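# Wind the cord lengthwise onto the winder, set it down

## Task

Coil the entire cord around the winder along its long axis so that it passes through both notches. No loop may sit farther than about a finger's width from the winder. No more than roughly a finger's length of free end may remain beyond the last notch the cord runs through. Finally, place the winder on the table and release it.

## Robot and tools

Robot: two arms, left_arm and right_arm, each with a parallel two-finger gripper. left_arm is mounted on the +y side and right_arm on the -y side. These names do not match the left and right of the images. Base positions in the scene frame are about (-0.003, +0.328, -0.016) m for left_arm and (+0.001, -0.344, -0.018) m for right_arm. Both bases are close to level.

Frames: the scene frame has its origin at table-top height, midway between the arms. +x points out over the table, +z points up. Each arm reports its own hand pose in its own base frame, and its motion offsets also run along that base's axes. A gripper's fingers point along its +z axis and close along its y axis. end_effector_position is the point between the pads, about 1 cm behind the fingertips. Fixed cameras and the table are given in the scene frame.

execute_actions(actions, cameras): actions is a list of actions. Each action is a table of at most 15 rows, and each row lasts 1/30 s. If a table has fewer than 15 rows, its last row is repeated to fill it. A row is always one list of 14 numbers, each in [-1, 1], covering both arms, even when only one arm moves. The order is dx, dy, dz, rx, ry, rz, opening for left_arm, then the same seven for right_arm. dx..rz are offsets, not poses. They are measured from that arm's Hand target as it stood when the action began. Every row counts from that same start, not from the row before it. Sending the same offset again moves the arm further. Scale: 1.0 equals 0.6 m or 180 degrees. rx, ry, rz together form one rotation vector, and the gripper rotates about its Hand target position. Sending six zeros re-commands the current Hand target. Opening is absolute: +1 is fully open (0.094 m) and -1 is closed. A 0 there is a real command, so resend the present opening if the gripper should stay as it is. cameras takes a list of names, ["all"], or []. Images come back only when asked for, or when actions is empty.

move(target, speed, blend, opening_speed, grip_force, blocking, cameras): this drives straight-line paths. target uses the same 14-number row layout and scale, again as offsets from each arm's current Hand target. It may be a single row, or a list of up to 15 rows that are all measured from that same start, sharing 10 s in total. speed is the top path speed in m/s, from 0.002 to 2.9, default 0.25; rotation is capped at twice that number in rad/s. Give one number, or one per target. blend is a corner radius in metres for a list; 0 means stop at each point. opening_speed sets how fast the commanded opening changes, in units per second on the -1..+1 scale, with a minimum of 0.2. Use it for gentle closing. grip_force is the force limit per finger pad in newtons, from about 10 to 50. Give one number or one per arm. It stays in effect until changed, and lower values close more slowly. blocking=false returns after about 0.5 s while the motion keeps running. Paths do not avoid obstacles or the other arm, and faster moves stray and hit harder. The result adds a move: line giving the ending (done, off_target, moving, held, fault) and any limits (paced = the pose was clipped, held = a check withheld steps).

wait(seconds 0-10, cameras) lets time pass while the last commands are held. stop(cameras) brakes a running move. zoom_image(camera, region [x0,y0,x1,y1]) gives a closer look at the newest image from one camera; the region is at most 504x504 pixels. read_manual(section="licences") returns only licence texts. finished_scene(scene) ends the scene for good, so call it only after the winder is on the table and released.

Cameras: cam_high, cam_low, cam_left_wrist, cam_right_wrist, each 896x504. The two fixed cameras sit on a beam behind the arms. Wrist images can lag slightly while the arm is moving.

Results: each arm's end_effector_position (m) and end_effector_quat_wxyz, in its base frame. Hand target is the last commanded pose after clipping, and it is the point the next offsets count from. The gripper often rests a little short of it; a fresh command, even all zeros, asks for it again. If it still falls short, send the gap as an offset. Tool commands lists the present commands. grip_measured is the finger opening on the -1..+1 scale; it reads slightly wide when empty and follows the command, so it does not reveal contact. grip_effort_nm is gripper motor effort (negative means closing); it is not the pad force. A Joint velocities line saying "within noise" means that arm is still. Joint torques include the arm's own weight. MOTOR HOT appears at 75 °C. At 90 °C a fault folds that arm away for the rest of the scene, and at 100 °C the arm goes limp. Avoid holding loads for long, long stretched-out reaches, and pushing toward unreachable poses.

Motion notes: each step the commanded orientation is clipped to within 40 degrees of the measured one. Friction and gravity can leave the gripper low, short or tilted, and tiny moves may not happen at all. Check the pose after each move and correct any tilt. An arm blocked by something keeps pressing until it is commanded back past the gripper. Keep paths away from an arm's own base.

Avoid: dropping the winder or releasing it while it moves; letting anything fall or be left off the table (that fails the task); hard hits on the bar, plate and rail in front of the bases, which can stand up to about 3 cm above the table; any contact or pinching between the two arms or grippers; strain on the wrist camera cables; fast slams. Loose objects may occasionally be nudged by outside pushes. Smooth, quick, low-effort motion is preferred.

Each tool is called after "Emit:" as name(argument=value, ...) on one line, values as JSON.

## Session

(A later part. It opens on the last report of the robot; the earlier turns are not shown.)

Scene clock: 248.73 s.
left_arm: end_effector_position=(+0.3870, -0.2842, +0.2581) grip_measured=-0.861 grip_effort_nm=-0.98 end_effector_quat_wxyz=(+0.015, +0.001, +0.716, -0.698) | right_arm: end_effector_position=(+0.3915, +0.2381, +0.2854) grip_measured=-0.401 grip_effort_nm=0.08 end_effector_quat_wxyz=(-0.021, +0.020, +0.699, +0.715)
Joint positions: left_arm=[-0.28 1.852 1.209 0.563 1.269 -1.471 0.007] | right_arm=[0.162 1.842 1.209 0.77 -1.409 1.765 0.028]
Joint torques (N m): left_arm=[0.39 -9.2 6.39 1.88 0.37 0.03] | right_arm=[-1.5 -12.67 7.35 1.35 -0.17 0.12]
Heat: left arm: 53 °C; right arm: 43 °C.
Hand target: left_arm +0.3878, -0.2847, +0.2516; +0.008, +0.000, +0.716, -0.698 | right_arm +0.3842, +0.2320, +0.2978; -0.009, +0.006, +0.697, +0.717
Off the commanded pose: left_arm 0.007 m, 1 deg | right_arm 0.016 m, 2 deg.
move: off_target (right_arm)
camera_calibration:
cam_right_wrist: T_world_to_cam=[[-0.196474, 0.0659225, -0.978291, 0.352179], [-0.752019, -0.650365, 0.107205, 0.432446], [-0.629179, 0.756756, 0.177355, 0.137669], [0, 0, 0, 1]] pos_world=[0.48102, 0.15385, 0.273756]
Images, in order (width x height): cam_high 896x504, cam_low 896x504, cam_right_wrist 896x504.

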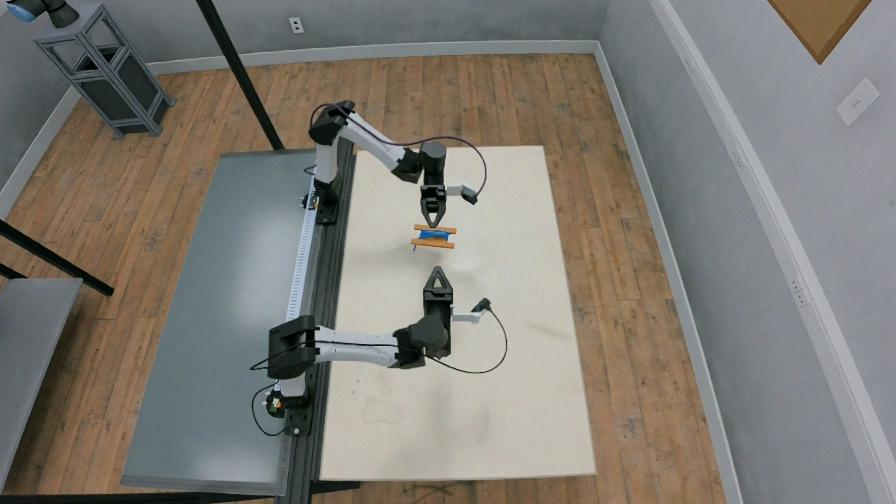

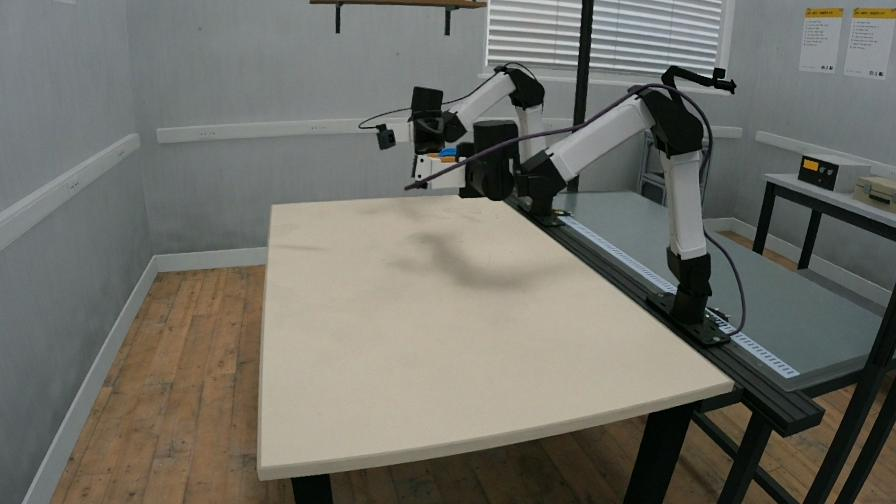

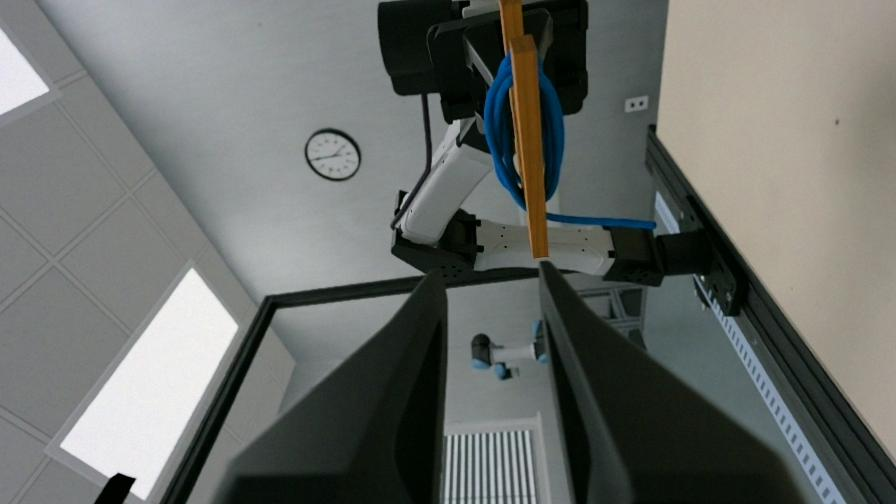

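Emit:
move(target=[[-0.0213,0.0328,-0.1527,0.2167,0.0022,0.0022,-0.96,0,0,-0.2,0,0,0,-0.4],[-0.0380,0.0328,-0.2110,0.2167,0.0022,0.0022,-0.96,0,0,-0.2713,0,0,0,-0.4]], speed=[0.22,0.12], blend=[0.02,0], cameras=["cam_high", "cam_right_wrist"])

Scene clock: 257.53 s.
left_arm: end_effector_position=(+0.3665, -0.2621, +0.1301) grip_measured=-0.861 grip_effort_nm=-0.99 end_effector_quat_wxyz=(+0.007, -0.008, +0.908, -0.419) | right_arm: end_effector_position=(+0.3842, +0.2370, +0.1380) grip_measured=-0.401 grip_effort_nm=0.08 end_effector_quat_wxyz=(-0.010, +0.007, +0.699, +0.715)
Joint positions: left_arm=[-0.343 1.918 1.475 -0.729 0.791 -0.529 0.007] | right_arm=[0.162 2.18 0.984 1.332 -1.411 1.73 0.028]
Joint torques (N m): left_arm=[-0.38 -10.7 5.18 1.35 0.59 0.06] | right_arm=[-1.57 -8.92 5.7 1.39 -0.15 0.11]
Heat: left arm: 52 °C; right arm: 43 °C.
Hand target: left_arm +0.3649, -0.2651, +0.1249; +0.007, -0.002, +0.908, -0.418 | right_arm +0.3842, +0.2320, +0.1349; -0.009, +0.006, +0.697, +0.717
Off the commanded pose: left_arm 0.006 m, 1 deg | right_arm 0.006 m, 0 deg.
move: done
camera_calibration:
cam_right_wrist: T_world_to_cam=[[-0.163565, 0.0653427, -0.984366, 0.194987], [-0.754269, -0.651414, 0.0820902, 0.446601], [-0.635866, 0.755904, 0.155834, 0.165804], [0, 0, 0, 1]] pos_world=[0.47418, 0.152849, 0.129439]
Images, in order (width x height): cam_high 896x504, cam_right_wrist 896x504.

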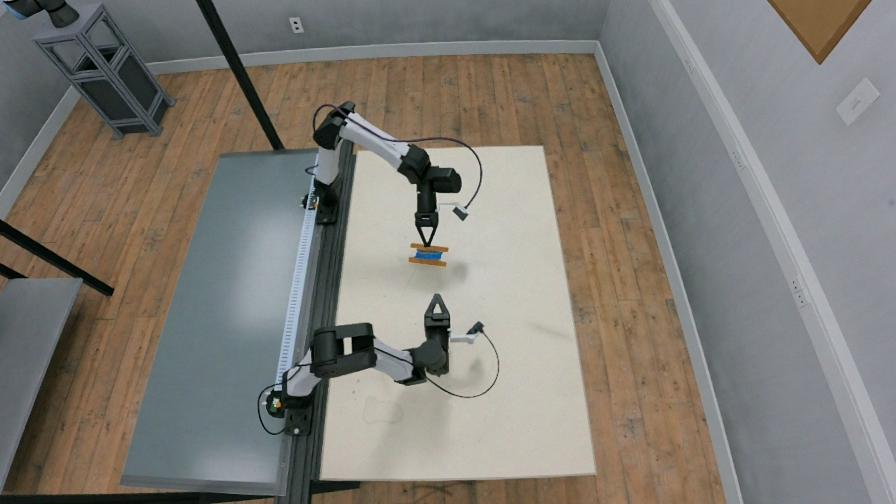

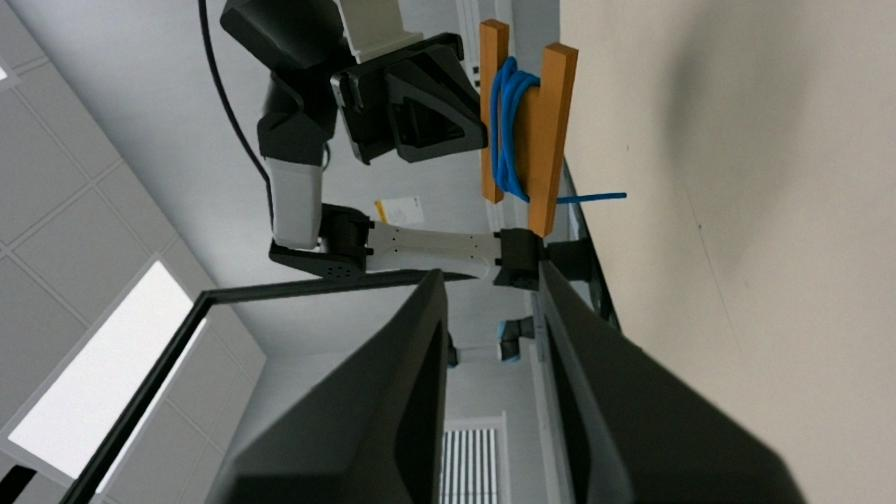

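Emit:
move(target=[[-0.015,0,-0.05,0,0,0,-0.96,0,0,0,0,0,0,-0.4],[-0.045,0,-0.075,0,0,0,-0.96,0,0,0,0,0,0,-0.4]], speed=[0.1,0.07], blend=[0.008,0], cameras=["cam_right_wrist"])

Scene clock: 259.30 s.
left_arm: end_effector_position=(+0.3387, -0.2623, +0.0689) grip_measured=-0.861 grip_effort_nm=-0.99 end_effector_quat_wxyz=(-0.009, -0.011, +0.911, -0.413) | right_arm: end_effector_position=(+0.3842, +0.2370, +0.1381) grip_measured=-0.401 grip_effort_nm=0.08 end_effector_quat_wxyz=(-0.010, +0.007, +0.699, +0.715)
Joint positions: left_arm=[-0.369 1.918 1.229 -0.501 0.781 -0.552 0.007] | right_arm=[0.162 2.18 0.984 1.332 -1.411 1.731 0.028]
Joint torques (N m): left_arm=[-0.35 -14.31 4.71 1.32 0.58 -0.04] | right_arm=[-1.55 -9.17 5.65 1.31 -0.15 0.05]
Heat: left arm: 52 °C; right arm: 43 °C.
Hand target: left_arm +0.3380, -0.2651, +0.0799; +0.007, -0.002, +0.908, -0.418 | right_arm +0.3841, +0.2320, +0.1349; -0.009, +0.006, +0.699, +0.715
Off the commanded pose: left_arm 0.011 m, 2 deg | right_arm 0.006 m, 0 deg.
move: off_target (left_arm)
camera_calibration:
cam_right_wrist: T_world_to_cam=[[-0.163569, 0.0653488, -0.984365, 0.194988], [-0.754228, -0.651463, 0.0820793, 0.446591], [-0.635914, 0.755861, 0.155847, 0.165832], [0, 0, 0, 1]] pos_world=[0.47418, 0.152849, 0.129439]
Images, in order (width x height): cam_right_wrist 896x504.

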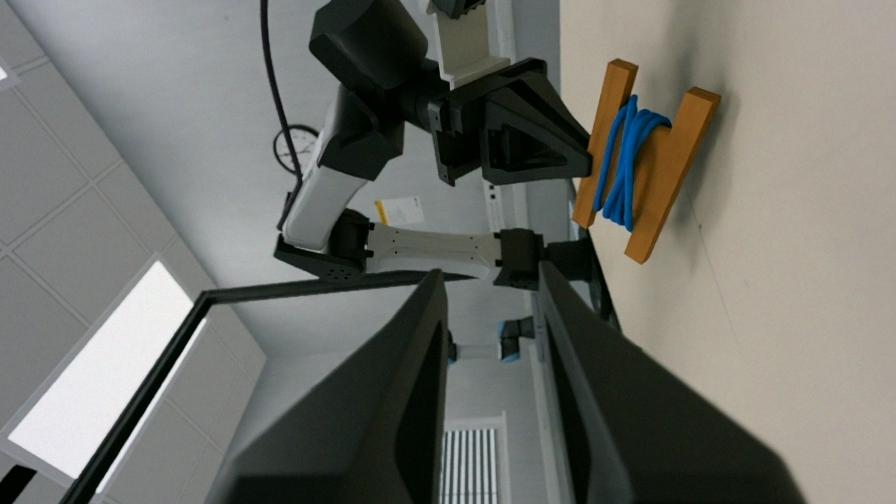

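Emit:
move(target=[-0.025,0,-0.011,0,0,0,-0.96,0,0,0,0,0,0,-0.4], speed=0.05, cameras=["cam_right_wrist"])

Scene clock: 260.53 s.
left_arm: end_effector_position=(+0.3253, -0.2632, +0.0641) grip_measured=-0.861 grip_effort_nm=-0.99 end_effector_quat_wxyz=(-0.006, -0.009, +0.909, -0.416) | right_arm: end_effector_position=(+0.3842, +0.2370, +0.1381) grip_measured=-0.401 grip_effort_nm=0.08 end_effector_quat_wxyz=(-0.010, +0.007, +0.699, +0.715)
Joint positions: left_arm=[-0.383 1.88 1.148 -0.436 0.78 -0.57 0.007] | right_arm=[0.162 2.18 0.984 1.332 -1.411 1.731 0.028]
Joint torques (N m): left_arm=[-0.47 -14.04 4.42 1.31 0.52 -0.05] | right_arm=[-1.54 -9.18 5.64 1.31 -0.15 0.04]
Heat: left arm: 52 °C; right arm: 43 °C.
Hand target: left_arm +0.3230, -0.2650, +0.0734; +0.007, -0.002, +0.908, -0.418 | right_arm +0.3841, +0.2320, +0.1349; -0.009, +0.006, +0.699, +0.715
Off the commanded pose: left_arm 0.010 m, 2 deg | right_arm 0.006 m, 0 deg.
move: done
camera_calibration:
cam_right_wrist: T_world_to_cam=[[-0.163569, 0.0653488, -0.984365, 0.194988], [-0.754228, -0.651463, 0.0820793, 0.446591], [-0.635914, 0.755861, 0.155847, 0.165832], [0, 0, 0, 1]] pos_world=[0.47418, 0.152849, 0.129439]
Images, in order (width x height): cam_right_wrist 896x504.

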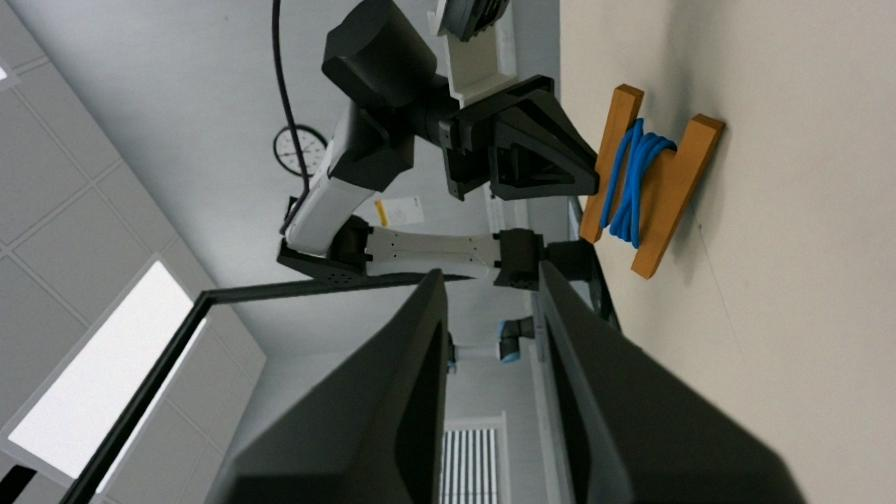

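Emit:
move(target=[-0.02,0,-0.010,0,0,0,-0.96,0,0,0,0,0,0,-0.4], speed=0.05, cameras=["cam_right_wrist"])

Scene clock: 261.60 s.
left_arm: end_effector_position=(+0.3155, -0.2647, +0.0621) grip_measured=-0.861 grip_effort_nm=-0.99 end_effector_quat_wxyz=(+0.000, -0.004, +0.907, -0.421) | right_arm: end_effector_position=(+0.3842, +0.2370, +0.1381) grip_measured=-0.401 grip_effort_nm=0.08 end_effector_quat_wxyz=(-0.010, +0.007, +0.699, +0.715)
Joint positions: left_arm=[-0.396 1.846 1.084 -0.376 0.78 -0.586 0.007] | right_arm=[0.162 2.18 0.984 1.332 -1.411 1.731 0.028]
Joint torques (N m): left_arm=[-0.51 -13.11 4.21 1.21 0.44 -0.07] | right_arm=[-1.54 -9.18 5.64 1.3 -0.15 0.05]
Heat: left arm: 52 °C; right arm: 42 °C.
Hand target: left_arm +0.3110, -0.2651, +0.0673; +0.007, -0.002, +0.908, -0.418 | right_arm +0.3841, +0.2320, +0.1349; -0.009, +0.006, +0.699, +0.715
Off the commanded pose: left_arm 0.007 m, 1 deg | right_arm 0.006 m, 0 deg.
move: done
camera_calibration:
cam_right_wrist: T_world_to_cam=[[-0.163569, 0.0653488, -0.984365, 0.194988], [-0.754228, -0.651463, 0.0820793, 0.446591], [-0.635914, 0.755861, 0.155847, 0.165832], [0, 0, 0, 1]] pos_world=[0.47418, 0.152849, 0.129439]
Images, in order (width x height): cam_right_wrist 896x504.

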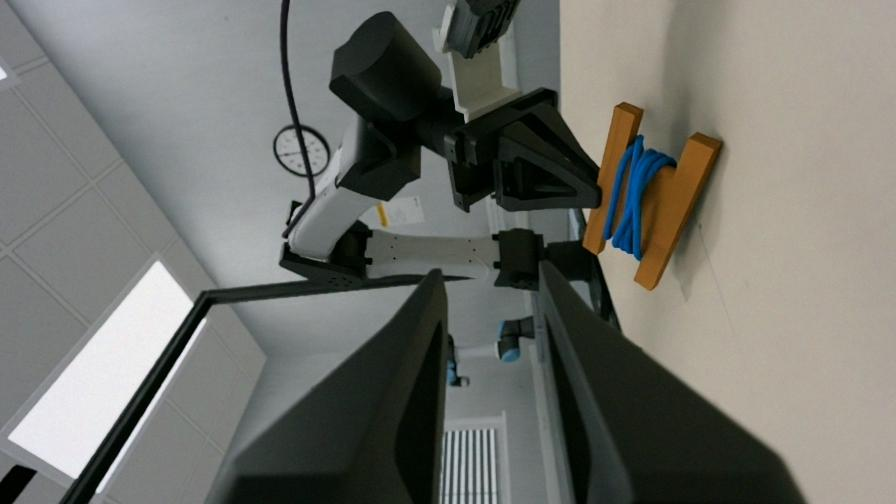

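Emit:
move(target=[-0.015,0,-0.010,0,0,0,-0.96,0,0,0,0,0,0,-0.4], speed=0.05, cameras=["cam_right_wrist", "cam_high"])

Scene clock: 262.87 s.
left_arm: end_effector_position=(+0.3091, -0.2660, +0.0602) grip_measured=-0.861 grip_effort_nm=-0.99 end_effector_quat_wxyz=(+0.007, +0.000, +0.905, -0.426) | right_arm: end_effector_position=(+0.3842, +0.2370, +0.1381) grip_measured=-0.401 grip_effort_nm=0.08 end_effector_quat_wxyz=(-0.010, +0.007, +0.699, +0.715)
Joint positions: left_arm=[-0.406 1.824 1.034 -0.321 0.779 -0.597 0.007] | right_arm=[0.162 2.18 0.984 1.332 -1.411 1.731 0.028]
Joint torques (N m): left_arm=[-0.59 -12.44 4.03 1.18 0.38 -0.14] | right_arm=[-1.55 -9.18 5.65 1.3 -0.15 0.05]
Heat: left arm: 52 °C; right arm: 42 °C.
Hand target: left_arm +0.3020, -0.2650, +0.0614; +0.007, -0.002, +0.908, -0.418 | right_arm +0.3841, +0.2320, +0.1349; -0.009, +0.006, +0.699, +0.715
Off the commanded pose: left_arm 0.007 m, 1 deg | right_arm 0.006 m, 0 deg.
move: done
camera_calibration:
cam_right_wrist: T_world_to_cam=[[-0.163569, 0.0653488, -0.984365, 0.194988], [-0.754228, -0.651463, 0.0820793, 0.446591], [-0.635914, 0.755861, 0.155847, 0.165832], [0, 0, 0, 1]] pos_world=[0.47418, 0.152849, 0.129439]
Images, in order (width x height): cam_high 896x504, cam_right_wrist 896x504.

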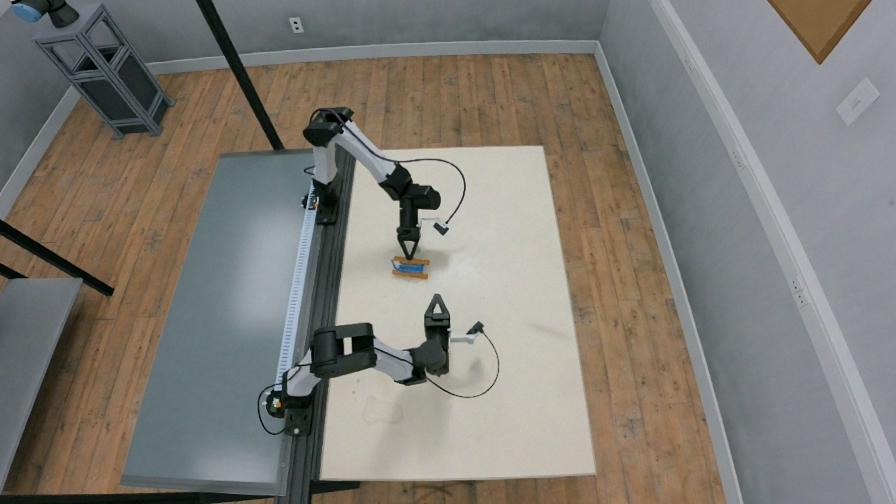

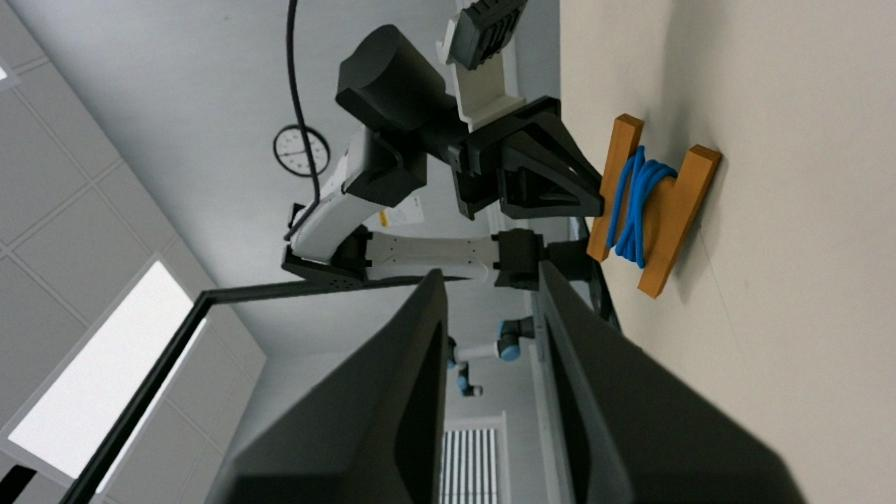

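Emit:
zoom_image(camera="cam_right_wrist", region=[560, 90, 780, 320])

Emit:
zoom_image(camera="cam_high", region=[375, 230, 455, 300])

Scaled by 2.191 from the camera's 896x504 image, which has a finer 1280x720 frame.

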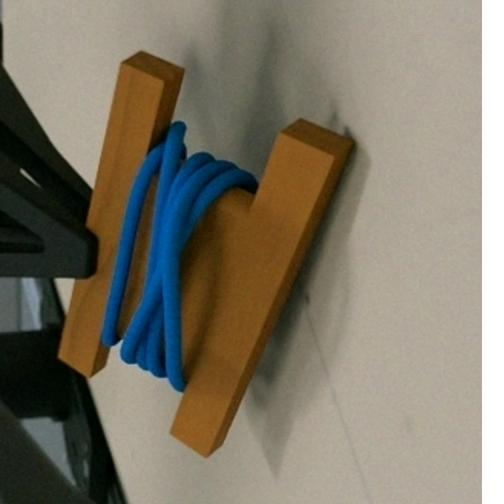

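Scaled by 6.300 from the camera's 896x504 image, which has a finer 1280x720 frame.

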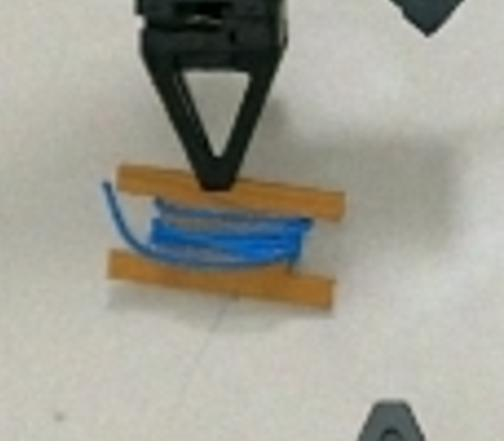

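Emit:
move(target=[[0.01,0,0.075,0,0,0,-0.96,0,0,0,0,0,0,-0.4],[0.1,0,0.125,0,0.1295,0.1048,-0.96,0,0,0,0,0,0,-0.4]], speed=[0.12,0.2], blend=[0.02,0], cameras=["cam_right_wrist", "cam_high"])

Scene clock: 270.80 s.
left_arm: end_effector_position=(+0.3546, -0.2611, +0.1288) grip_measured=-0.861 grip_effort_nm=-0.99 end_effector_quat_wxyz=(-0.110, -0.237, +0.882, -0.393) | right_arm: end_effector_position=(+0.3842, +0.2370, +0.1381) grip_measured=-0.401 grip_effort_nm=0.08 end_effector_quat_wxyz=(-0.010, +0.007, +0.699, +0.715)
Joint positions: left_arm=[-0.354 1.902 1.466 -0.774 0.777 -1.029 0.007] | right_arm=[0.162 2.18 0.984 1.332 -1.411 1.731 0.028]
Joint torques (N m): left_arm=[0.54 -9.5 9.21 1.07 0.77 -0.07] | right_arm=[-1.55 -9.18 5.65 1.31 -0.15 0.05]
Heat: left arm: 53 °C; right arm: 41 °C.
Hand target: left_arm +0.3620, -0.2650, +0.1362; -0.108, -0.234, +0.878, -0.402 | right_arm +0.3841, +0.2320, +0.1349; -0.009, +0.006, +0.699, +0.715
Off the commanded pose: left_arm 0.011 m, 1 deg | right_arm 0.006 m, 0 deg.
move: off_target (left_arm)
camera_calibration:
cam_right_wrist: T_world_to_cam=[[-0.163569, 0.0653488, -0.984365, 0.194988], [-0.754228, -0.651463, 0.0820793, 0.446591], [-0.635914, 0.755861, 0.155847, 0.165832], [0, 0, 0, 1]] pos_world=[0.47418, 0.152849, 0.129439]
Images, in order (width x height): cam_high 896x504, cam_right_wrist 896x504.

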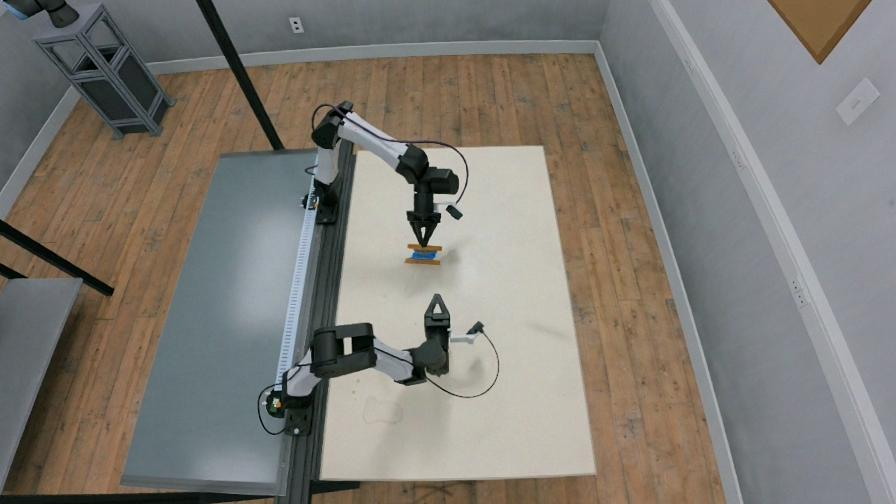

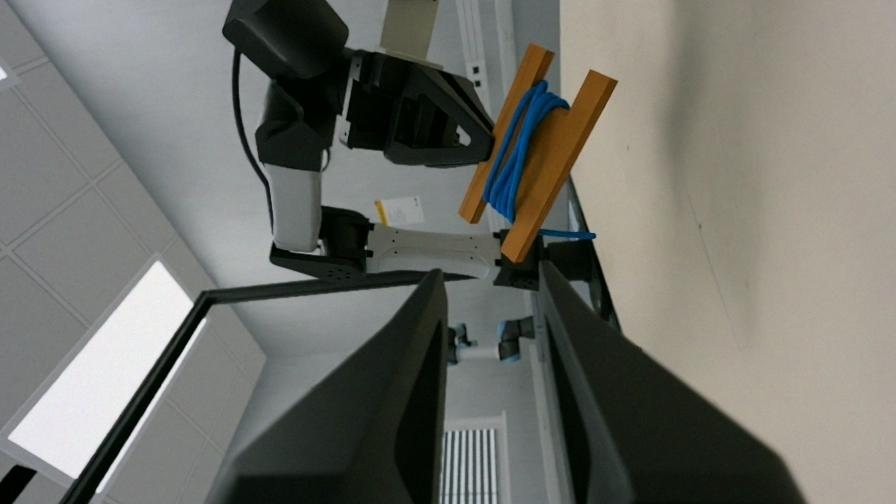

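Emit:
move(target=[-0.005,0,-0.0687,0,0,0,-0.96,0,0,0,0,0,0,-0.4], speed=0.1, cameras=["cam_right_wrist"])

Scene clock: 272.90 s.
left_arm: end_effector_position=(+0.3605, -0.2635, +0.0998) grip_measured=-0.861 grip_effort_nm=-0.99 end_effector_quat_wxyz=(-0.101, -0.233, +0.881, -0.400) | right_arm: end_effector_position=(+0.3842, +0.2370, +0.1381) grip_measured=-0.401 grip_effort_nm=0.08 end_effector_quat_wxyz=(-0.010, +0.007, +0.699, +0.715)
Joint positions: left_arm=[-0.354 1.938 1.389 -0.636 0.778 -1.031 0.007] | right_arm=[0.162 2.18 0.984 1.332 -1.411 1.731 0.028]
Joint torques (N m): left_arm=[0.27 -10.36 5.07 1.3 0.74 -0.09] | right_arm=[-1.55 -9.17 5.64 1.31 -0.15 0.04]
Heat: left arm: 52 °C; right arm: 41 °C.
Hand target: left_arm +0.3591, -0.2651, +0.0952; -0.108, -0.234, +0.878, -0.403 | right_arm +0.3841, +0.2320, +0.1349; -0.009, +0.006, +0.699, +0.715
Off the commanded pose: left_arm 0.005 m, 1 deg | right_arm 0.006 m, 0 deg.
move: done
camera_calibration:
cam_right_wrist: T_world_to_cam=[[-0.163569, 0.0653488, -0.984365, 0.194988], [-0.754228, -0.651463, 0.0820793, 0.446591], [-0.635914, 0.755861, 0.155847, 0.165832], [0, 0, 0, 1]] pos_world=[0.47418, 0.152849, 0.129439]
Images, in order (width x height): cam_right_wrist 896x504.

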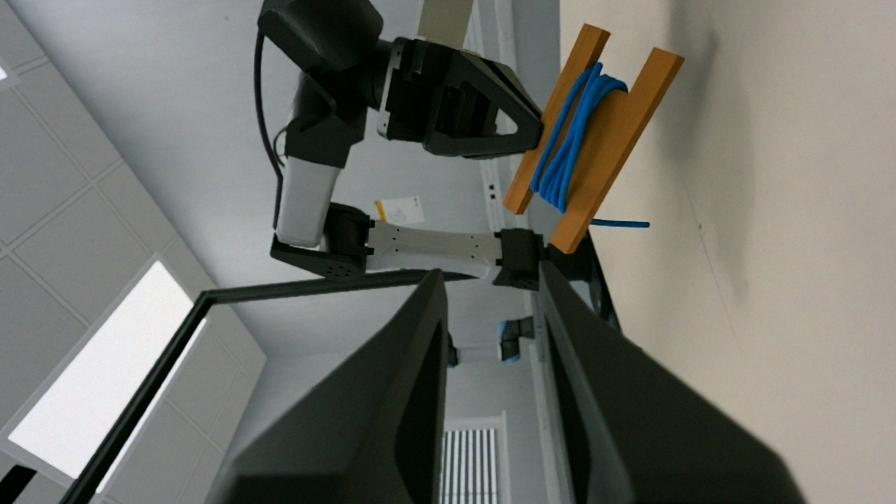

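Emit:
move(target=[-0.015,0,-0.02,0,0,0,-0.96,0,0,0,0,0,0,-0.4], speed=0.08, cameras=["cam_right_wrist"])

Scene clock: 274.23 s.
left_arm: end_effector_position=(+0.3542, -0.2617, +0.0836) grip_measured=-0.861 grip_effort_nm=-0.99 end_effector_quat_wxyz=(-0.106, -0.237, +0.879, -0.400) | right_arm: end_effector_position=(+0.3842, +0.2370, +0.1381) grip_measured=-0.401 grip_effort_nm=0.08 end_effector_quat_wxyz=(-0.010, +0.007, +0.699, +0.715)
Joint positions: left_arm=[-0.354 1.938 1.319 -0.568 0.783 -1.041 0.007] | right_arm=[0.162 2.18 0.984 1.332 -1.411 1.731 0.028]
Joint torques (N m): left_arm=[-0.42 -11.75 4.62 1.25 0.66 -0.05] | right_arm=[-1.54 -9.17 5.64 1.31 -0.15 0.04]
Heat: left arm: 52 °C; right arm: 41 °C.
Hand target: left_arm +0.3501, -0.2651, +0.0832; -0.108, -0.234, +0.878, -0.403 | right_arm +0.3841, +0.2320, +0.1349; -0.009, +0.006, +0.699, +0.715
Off the commanded pose: left_arm 0.005 m, 1 deg | right_arm 0.006 m, 0 deg.
move: done
camera_calibration:
cam_right_wrist: T_world_to_cam=[[-0.163569, 0.0653488, -0.984365, 0.194988], [-0.754228, -0.651463, 0.0820793, 0.446591], [-0.635914, 0.755861, 0.155847, 0.165832], [0, 0, 0, 1]] pos_world=[0.47418, 0.152849, 0.129439]
Images, in order (width x height): cam_right_wrist 896x504.

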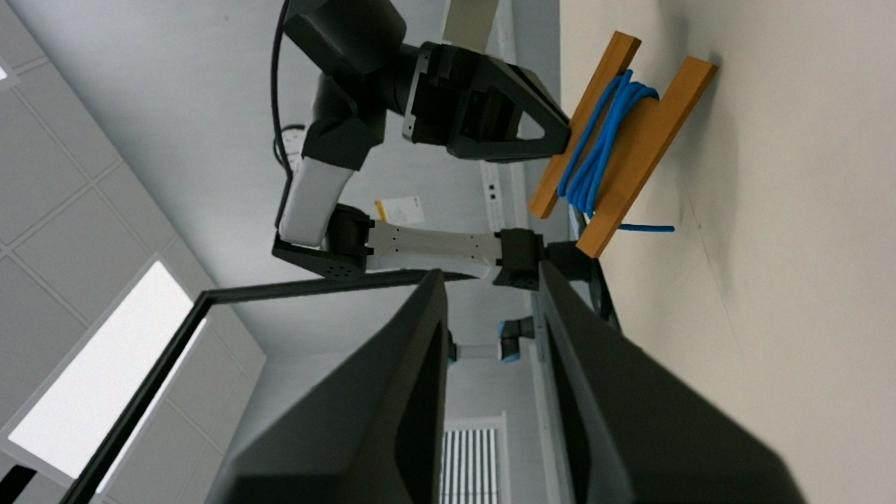

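Emit:
move(target=[-0.03,0,-0.011,0,0,0,-0.96,0,0,0,0,0,0,-0.4], speed=0.08, cameras=["cam_right_wrist"])

Scene clock: 275.37 s.
left_arm: end_effector_position=(+0.3445, -0.2662, +0.0792) grip_measured=-0.861 grip_effort_nm=-0.99 end_effector_quat_wxyz=(-0.096, -0.225, +0.876, -0.416) | right_arm: end_effector_position=(+0.3842, +0.2370, +0.1381) grip_measured=-0.401 grip_effort_nm=0.08 end_effector_quat_wxyz=(-0.010, +0.007, +0.699, +0.715)
Joint positions: left_arm=[-0.369 1.903 1.228 -0.461 0.795 -1.056 0.007] | right_arm=[0.162 2.18 0.984 1.332 -1.411 1.731 0.028]
Joint torques (N m): left_arm=[-0.75 -12.93 3.82 0.93 0.43 -0.2] | right_arm=[-1.57 -9.18 5.65 1.31 -0.15 0.04]
Heat: left arm: 53 °C; right arm: 41 °C.
Hand target: left_arm +0.3321, -0.2650, +0.0765; -0.108, -0.234, +0.878, -0.402 | right_arm +0.3841, +0.2320, +0.1349; -0.009, +0.006, +0.699, +0.715
Off the commanded pose: left_arm 0.013 m, 2 deg | right_arm 0.006 m, 0 deg.
move: off_target (left_arm)
camera_calibration:
cam_right_wrist: T_world_to_cam=[[-0.163569, 0.0653488, -0.984365, 0.194988], [-0.754228, -0.651463, 0.0820793, 0.446591], [-0.635914, 0.755861, 0.155847, 0.165832], [0, 0, 0, 1]] pos_world=[0.47418, 0.152849, 0.129439]
Images, in order (width x height): cam_right_wrist 896x504.

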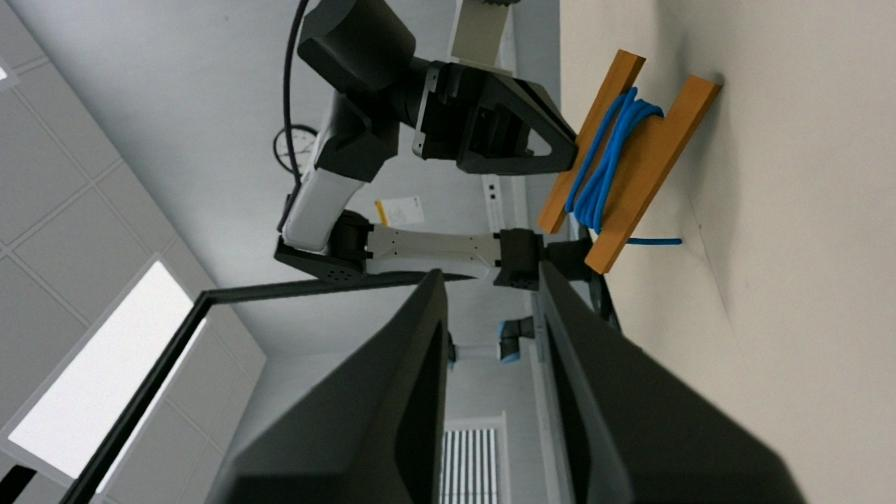

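Emit:
move(target=[-0.03,0,-0.003,0,-0.0432,-0.0349,-0.96,0,0,0,0,0,0,-0.4], speed=0.08, cameras=["cam_right_wrist"])

Scene clock: 277.33 s.
left_arm: end_effector_position=(+0.3229, -0.2668, +0.0744) grip_measured=-0.861 grip_effort_nm=-0.99 end_effector_quat_wxyz=(-0.070, -0.158, +0.890, -0.421) | right_arm: end_effector_position=(+0.3842, +0.2370, +0.1381) grip_measured=-0.401 grip_effort_nm=0.08 end_effector_quat_wxyz=(-0.010, +0.007, +0.699, +0.715)
Joint positions: left_arm=[-0.391 1.847 1.13 -0.412 0.791 -0.929 0.007] | right_arm=[0.162 2.18 0.984 1.332 -1.411 1.731 0.028]
Joint torques (N m): left_arm=[-0.58 -12.88 4.07 1.05 0.37 0.03] | right_arm=[-1.55 -9.18 5.65 1.3 -0.15 0.04]
Heat: left arm: 53 °C; right arm: 41 °C.
Hand target: left_arm +0.3140, -0.2650, +0.0747; -0.070, -0.158, +0.895, -0.411 | right_arm +0.3841, +0.2320, +0.1349; -0.009, +0.006, +0.699, +0.715
Off the commanded pose: left_arm 0.009 m, 1 deg | right_arm 0.006 m, 0 deg.
move: done
camera_calibration:
cam_right_wrist: T_world_to_cam=[[-0.163569, 0.0653488, -0.984365, 0.194988], [-0.754228, -0.651463, 0.0820793, 0.446591], [-0.635914, 0.755861, 0.155847, 0.165832], [0, 0, 0, 1]] pos_world=[0.47418, 0.152849, 0.129439]
Images, in order (width x height): cam_right_wrist 896x504.

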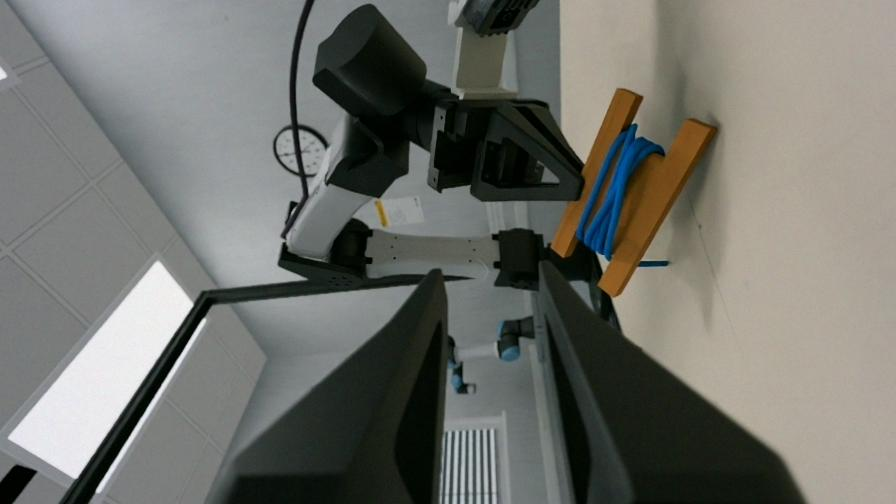

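Emit:
move(target=[0,0.065,0.0,0,0,0,-0.96,0,0,0,0,0,0,-0.4], speed=0.1, cameras=["cam_right_wrist"])

Scene clock: 280.60 s.
left_arm: end_effector_position=(+0.3233, -0.2312, +0.0739) grip_measured=-0.861 grip_effort_nm=-0.99 end_effector_quat_wxyz=(-0.063, -0.151, +0.892, -0.422) | right_arm: end_effector_position=(+0.3842, +0.2370, +0.1381) grip_measured=-0.401 grip_effort_nm=0.08 end_effector_quat_wxyz=(-0.010, +0.007, +0.699, +0.715)
Joint positions: left_arm=[-0.294 1.819 1.105 -0.499 0.824 -0.786 0.007] | right_arm=[0.162 2.18 0.984 1.332 -1.411 1.731 0.028]
Joint torques (N m): left_arm=[0.44 -12.44 4.21 0.71 0.47 0] | right_arm=[-1.55 -9.18 5.64 1.31 -0.15 0.05]
Heat: left arm: 54 °C; right arm: 40 °C.
Hand target: left_arm +0.3140, -0.2261, +0.0748; -0.070, -0.158, +0.895, -0.411 | right_arm +0.3841, +0.2320, +0.1349; -0.009, +0.006, +0.699, +0.715
Off the commanded pose: left_arm 0.011 m, 2 deg | right_arm 0.006 m, 0 deg.
move: off_target (left_arm)
camera_calibration:
cam_right_wrist: T_world_to_cam=[[-0.163569, 0.0653488, -0.984365, 0.194988], [-0.754228, -0.651463, 0.0820793, 0.446591], [-0.635914, 0.755861, 0.155847, 0.165832], [0, 0, 0, 1]] pos_world=[0.47418, 0.152849, 0.129439]
Images, in order (width x height): cam_right_wrist 896x504.

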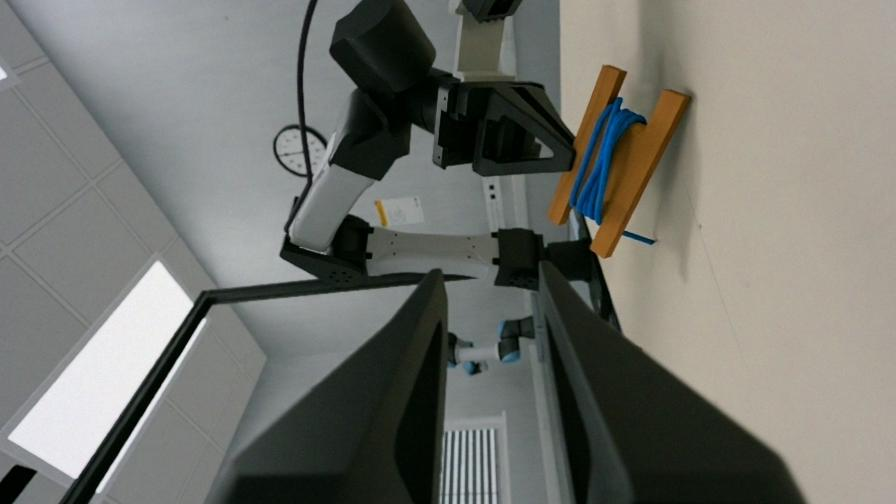

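Emit:
execute_actions(actions=[], cameras=["cam_high", "cam_right_wrist"])

Emit:
zoom_image(camera="cam_right_wrist", region=[520, 60, 780, 300])

Emit:
zoom_image(camera="cam_high", region=[375, 215, 475, 305])

Scene clock: 282.13 s.
left_arm: end_effector_position=(+0.3233, -0.2312, +0.0739) grip_measured=-0.861 grip_effort_nm=-0.99 end_effector_quat_wxyz=(-0.063, -0.150, +0.892, -0.422) | right_arm: end_effector_position=(+0.3842, +0.2370, +0.1381) grip_measured=-0.401 grip_effort_nm=0.08 end_effector_quat_wxyz=(-0.010, +0.007, +0.699, +0.715)
Joint positions: left_arm=[-0.294 1.819 1.105 -0.499 0.824 -0.785 0.007] | right_arm=[0.162 2.18 0.984 1.332 -1.411 1.731 0.028]
Joint velocities: within noise
Joint torques (N m): left_arm=[0.46 -12.44 4.26 0.7 0.47 0.01] | right_arm=[-1.54 -9.17 5.64 1.31 -0.15 0.05]
Heat: left arm: 54 °C; right arm: 40 °C.
Hand target: left_arm +0.3140, -0.2261, +0.0748; -0.070, -0.158, +0.895, -0.411 | right_arm +0.3841, +0.2320, +0.1349; -0.009, +0.006, +0.699, +0.715
Tool commands: left_gripper/opening=-0.96 right_gripper/opening=-0.4
Off the commanded pose: left_arm 0.011 m, 2 deg | right_arm 0.006 m, 0 deg.
camera_calibration:
cam_right_wrist: T_world_to_cam=[[-0.163569, 0.0653488, -0.984365, 0.194988], [-0.754228, -0.651463, 0.0820793, 0.446591], [-0.635914, 0.755861, 0.155847, 0.165832], [0, 0, 0, 1]] pos_world=[0.47418, 0.152849, 0.129439]
Images, in order (width x height): cam_high 896x504, cam_right_wrist 896x504.

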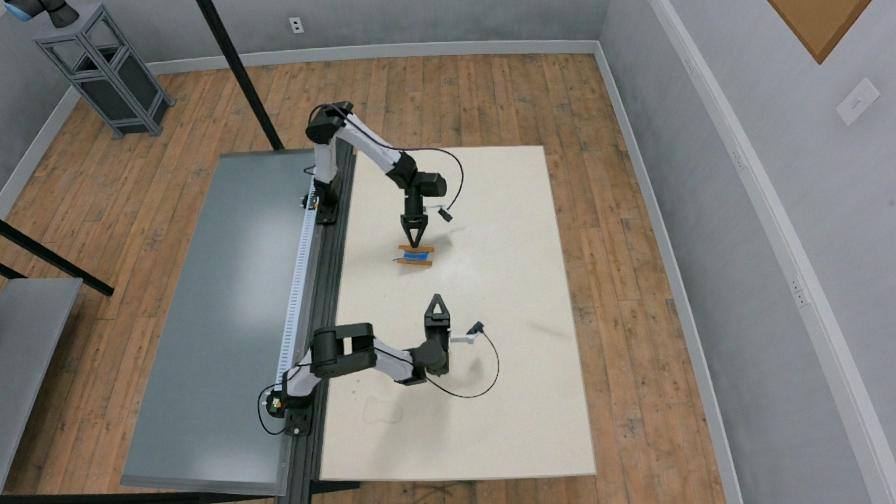

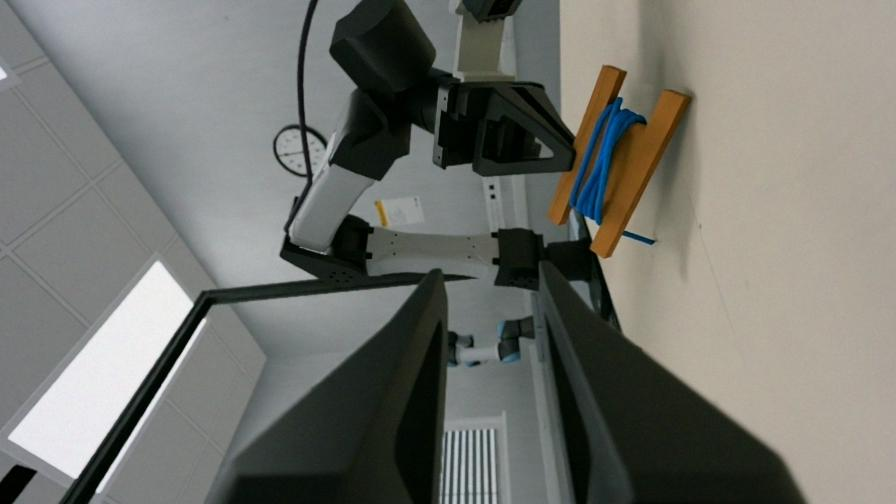

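Scaled by 1.938 from the camera's 896x504 image, which has a finer 1280x720 frame.

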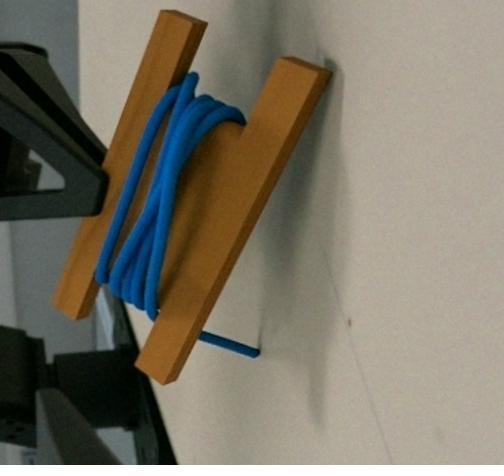

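Scaled by 5.040 from the camera's 896x504 image, which has a finer 1280x720 frame.

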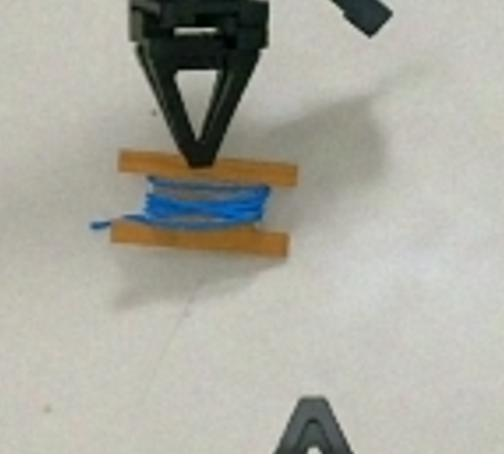

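Emit:
move(target=[0.0, 0.0, 0.1, 0, -0.216, -0.1745, -0.96, 0, 0, 0, 0, 0, 0, -0.4], speed=0.4, cameras=["cam_high", "cam_right_wrist"])

Emit:
zoom_image(camera="cam_right_wrist", region=[500, 20, 760, 300])

Scene clock: 287.50 s.
left_arm: end_effector_position=(+0.3049, -0.2236, +0.1143) grip_measured=-0.861 grip_effort_nm=-0.99 end_effector_quat_wxyz=(+0.092, +0.215, +0.885, -0.402) | right_arm: end_effector_position=(+0.3842, +0.2370, +0.1381) grip_measured=-0.401 grip_effort_nm=0.08 end_effector_quat_wxyz=(-0.010, +0.007, +0.699, +0.715)
Joint positions: left_arm=[-0.294 1.713 1.17 -0.722 0.807 0.051 0.007] | right_arm=[0.162 2.18 0.984 1.332 -1.411 1.731 0.028]
Joint torques (N m): left_arm=[0.61 -11.38 8.92 0.98 0.74 0.16] | right_arm=[-1.55 -9.18 5.65 1.31 -0.15 0.04]
Heat: left arm: 55 °C; right arm: 40 °C.
Hand target: left_arm +0.3140, -0.2261, +0.1348; +0.122, +0.230, +0.876, -0.406 | right_arm +0.3841, +0.2320, +0.1349; -0.009, +0.006, +0.699, +0.715
Off the commanded pose: left_arm 0.023 m, 4 deg | right_arm 0.006 m, 0 deg.
move: off_target (left_arm)
camera_calibration:
cam_right_wrist: T_world_to_cam=[[-0.163569, 0.0653488, -0.984365, 0.194988], [-0.754228, -0.651463, 0.0820793, 0.446591], [-0.635914, 0.755861, 0.155847, 0.165832], [0, 0, 0, 1]] pos_world=[0.47418, 0.152849, 0.129439]
Images, in order (width x height): cam_high 896x504, cam_right_wrist 896x504.

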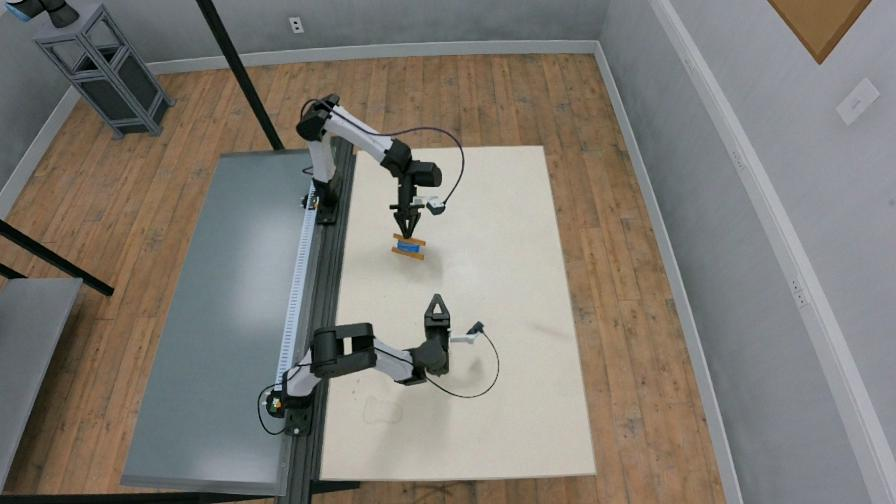

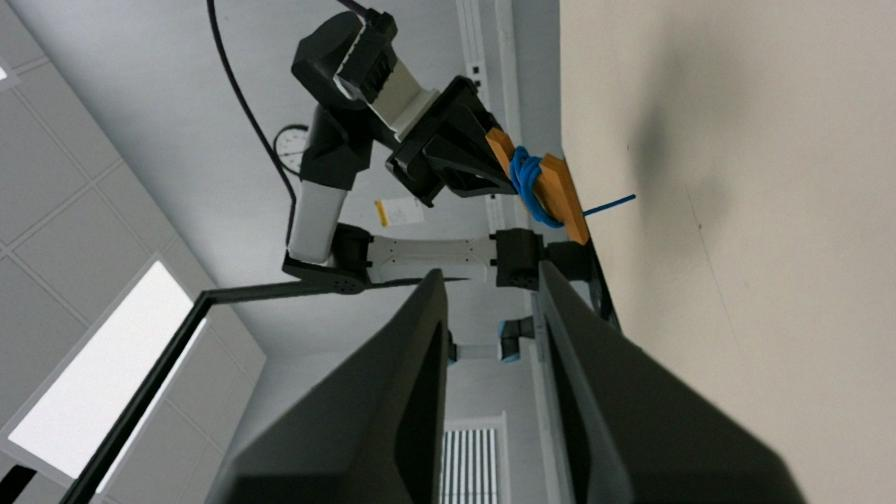

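Scaled by 1.800 from the camera's 896x504 image, which has a finer 1280x720 frame.

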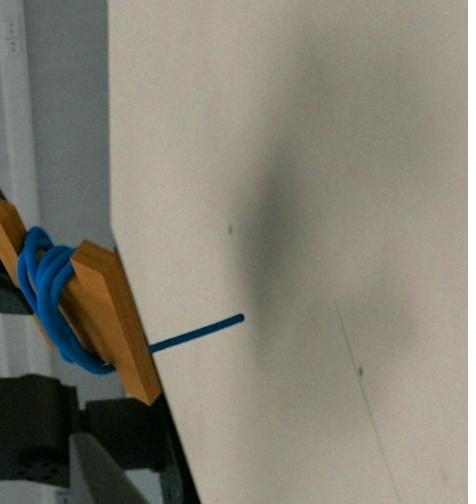

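Emit:
move(target=[-0.0167, 0.0, -0.05, 0, 0, 0, -0.96, 0, 0, 0, 0, 0, 0, -0.4], speed=0.08, cameras=["cam_right_wrist"])

Emit:
zoom_image(camera="cam_right_wrist", region=[500, 60, 760, 300])

Scene clock: 292.13 s.
left_arm: end_effector_position=(+0.3057, -0.2238, +0.0989) grip_measured=-0.861 grip_effort_nm=-0.99 end_effector_quat_wxyz=(+0.110, +0.222, +0.881, -0.403) | right_arm: end_effector_position=(+0.3842, +0.2370, +0.1381) grip_measured=-0.401 grip_effort_nm=0.08 end_effector_quat_wxyz=(-0.010, +0.007, +0.699, +0.715)
Joint positions: left_arm=[-0.294 1.713 1.095 -0.609 0.807 0.052 0.007] | right_arm=[0.162 2.18 0.984 1.332 -1.411 1.731 0.028]
Joint torques (N m): left_arm=[-0.18 -11.23 4.74 1.22 0.71 -0.02] | right_arm=[-1.55 -9.18 5.65 1.31 -0.15 0.04]
Heat: left arm: 55 °C; right arm: 40 °C.
Hand target: left_arm +0.3040, -0.2261, +0.1047; +0.122, +0.230, +0.876, -0.406 | right_arm +0.3841, +0.2320, +0.1349; -0.009, +0.006, +0.699, +0.715
Off the commanded pose: left_arm 0.007 m, 2 deg | right_arm 0.006 m, 0 deg.
move: done
camera_calibration:
cam_right_wrist: T_world_to_cam=[[-0.163569, 0.0653488, -0.984365, 0.194988], [-0.754228, -0.651463, 0.0820793, 0.446591], [-0.635914, 0.755861, 0.155847, 0.165832], [0, 0, 0, 1]] pos_world=[0.47418, 0.152849, 0.129439]
Images, in order (width x height): cam_right_wrist 896x504.

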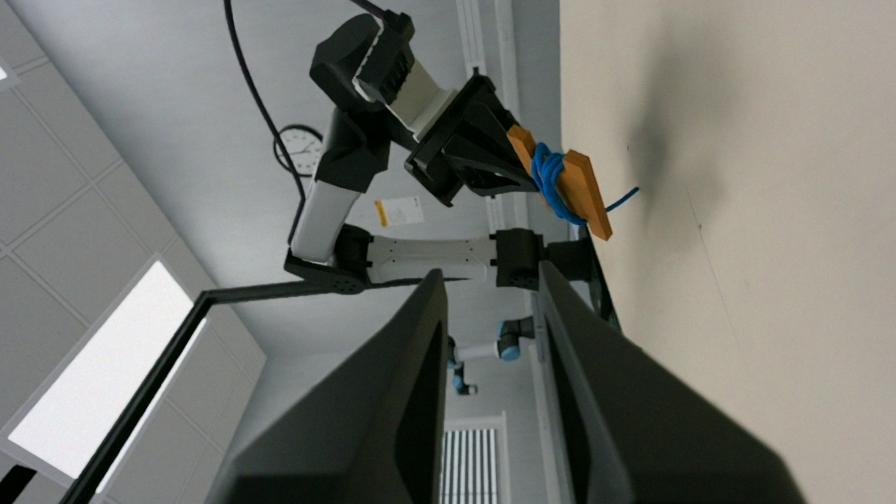

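Scaled by 1.938 from the camera's 896x504 image, which has a finer 1280x720 frame.

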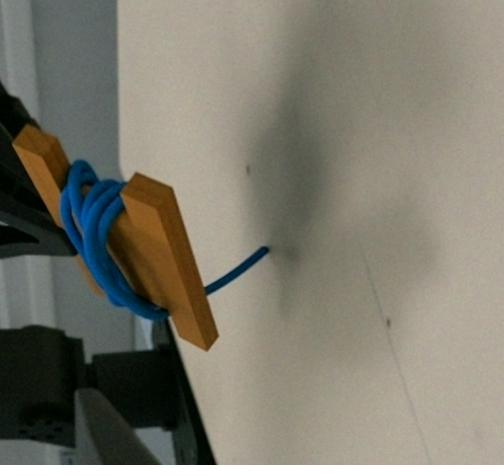

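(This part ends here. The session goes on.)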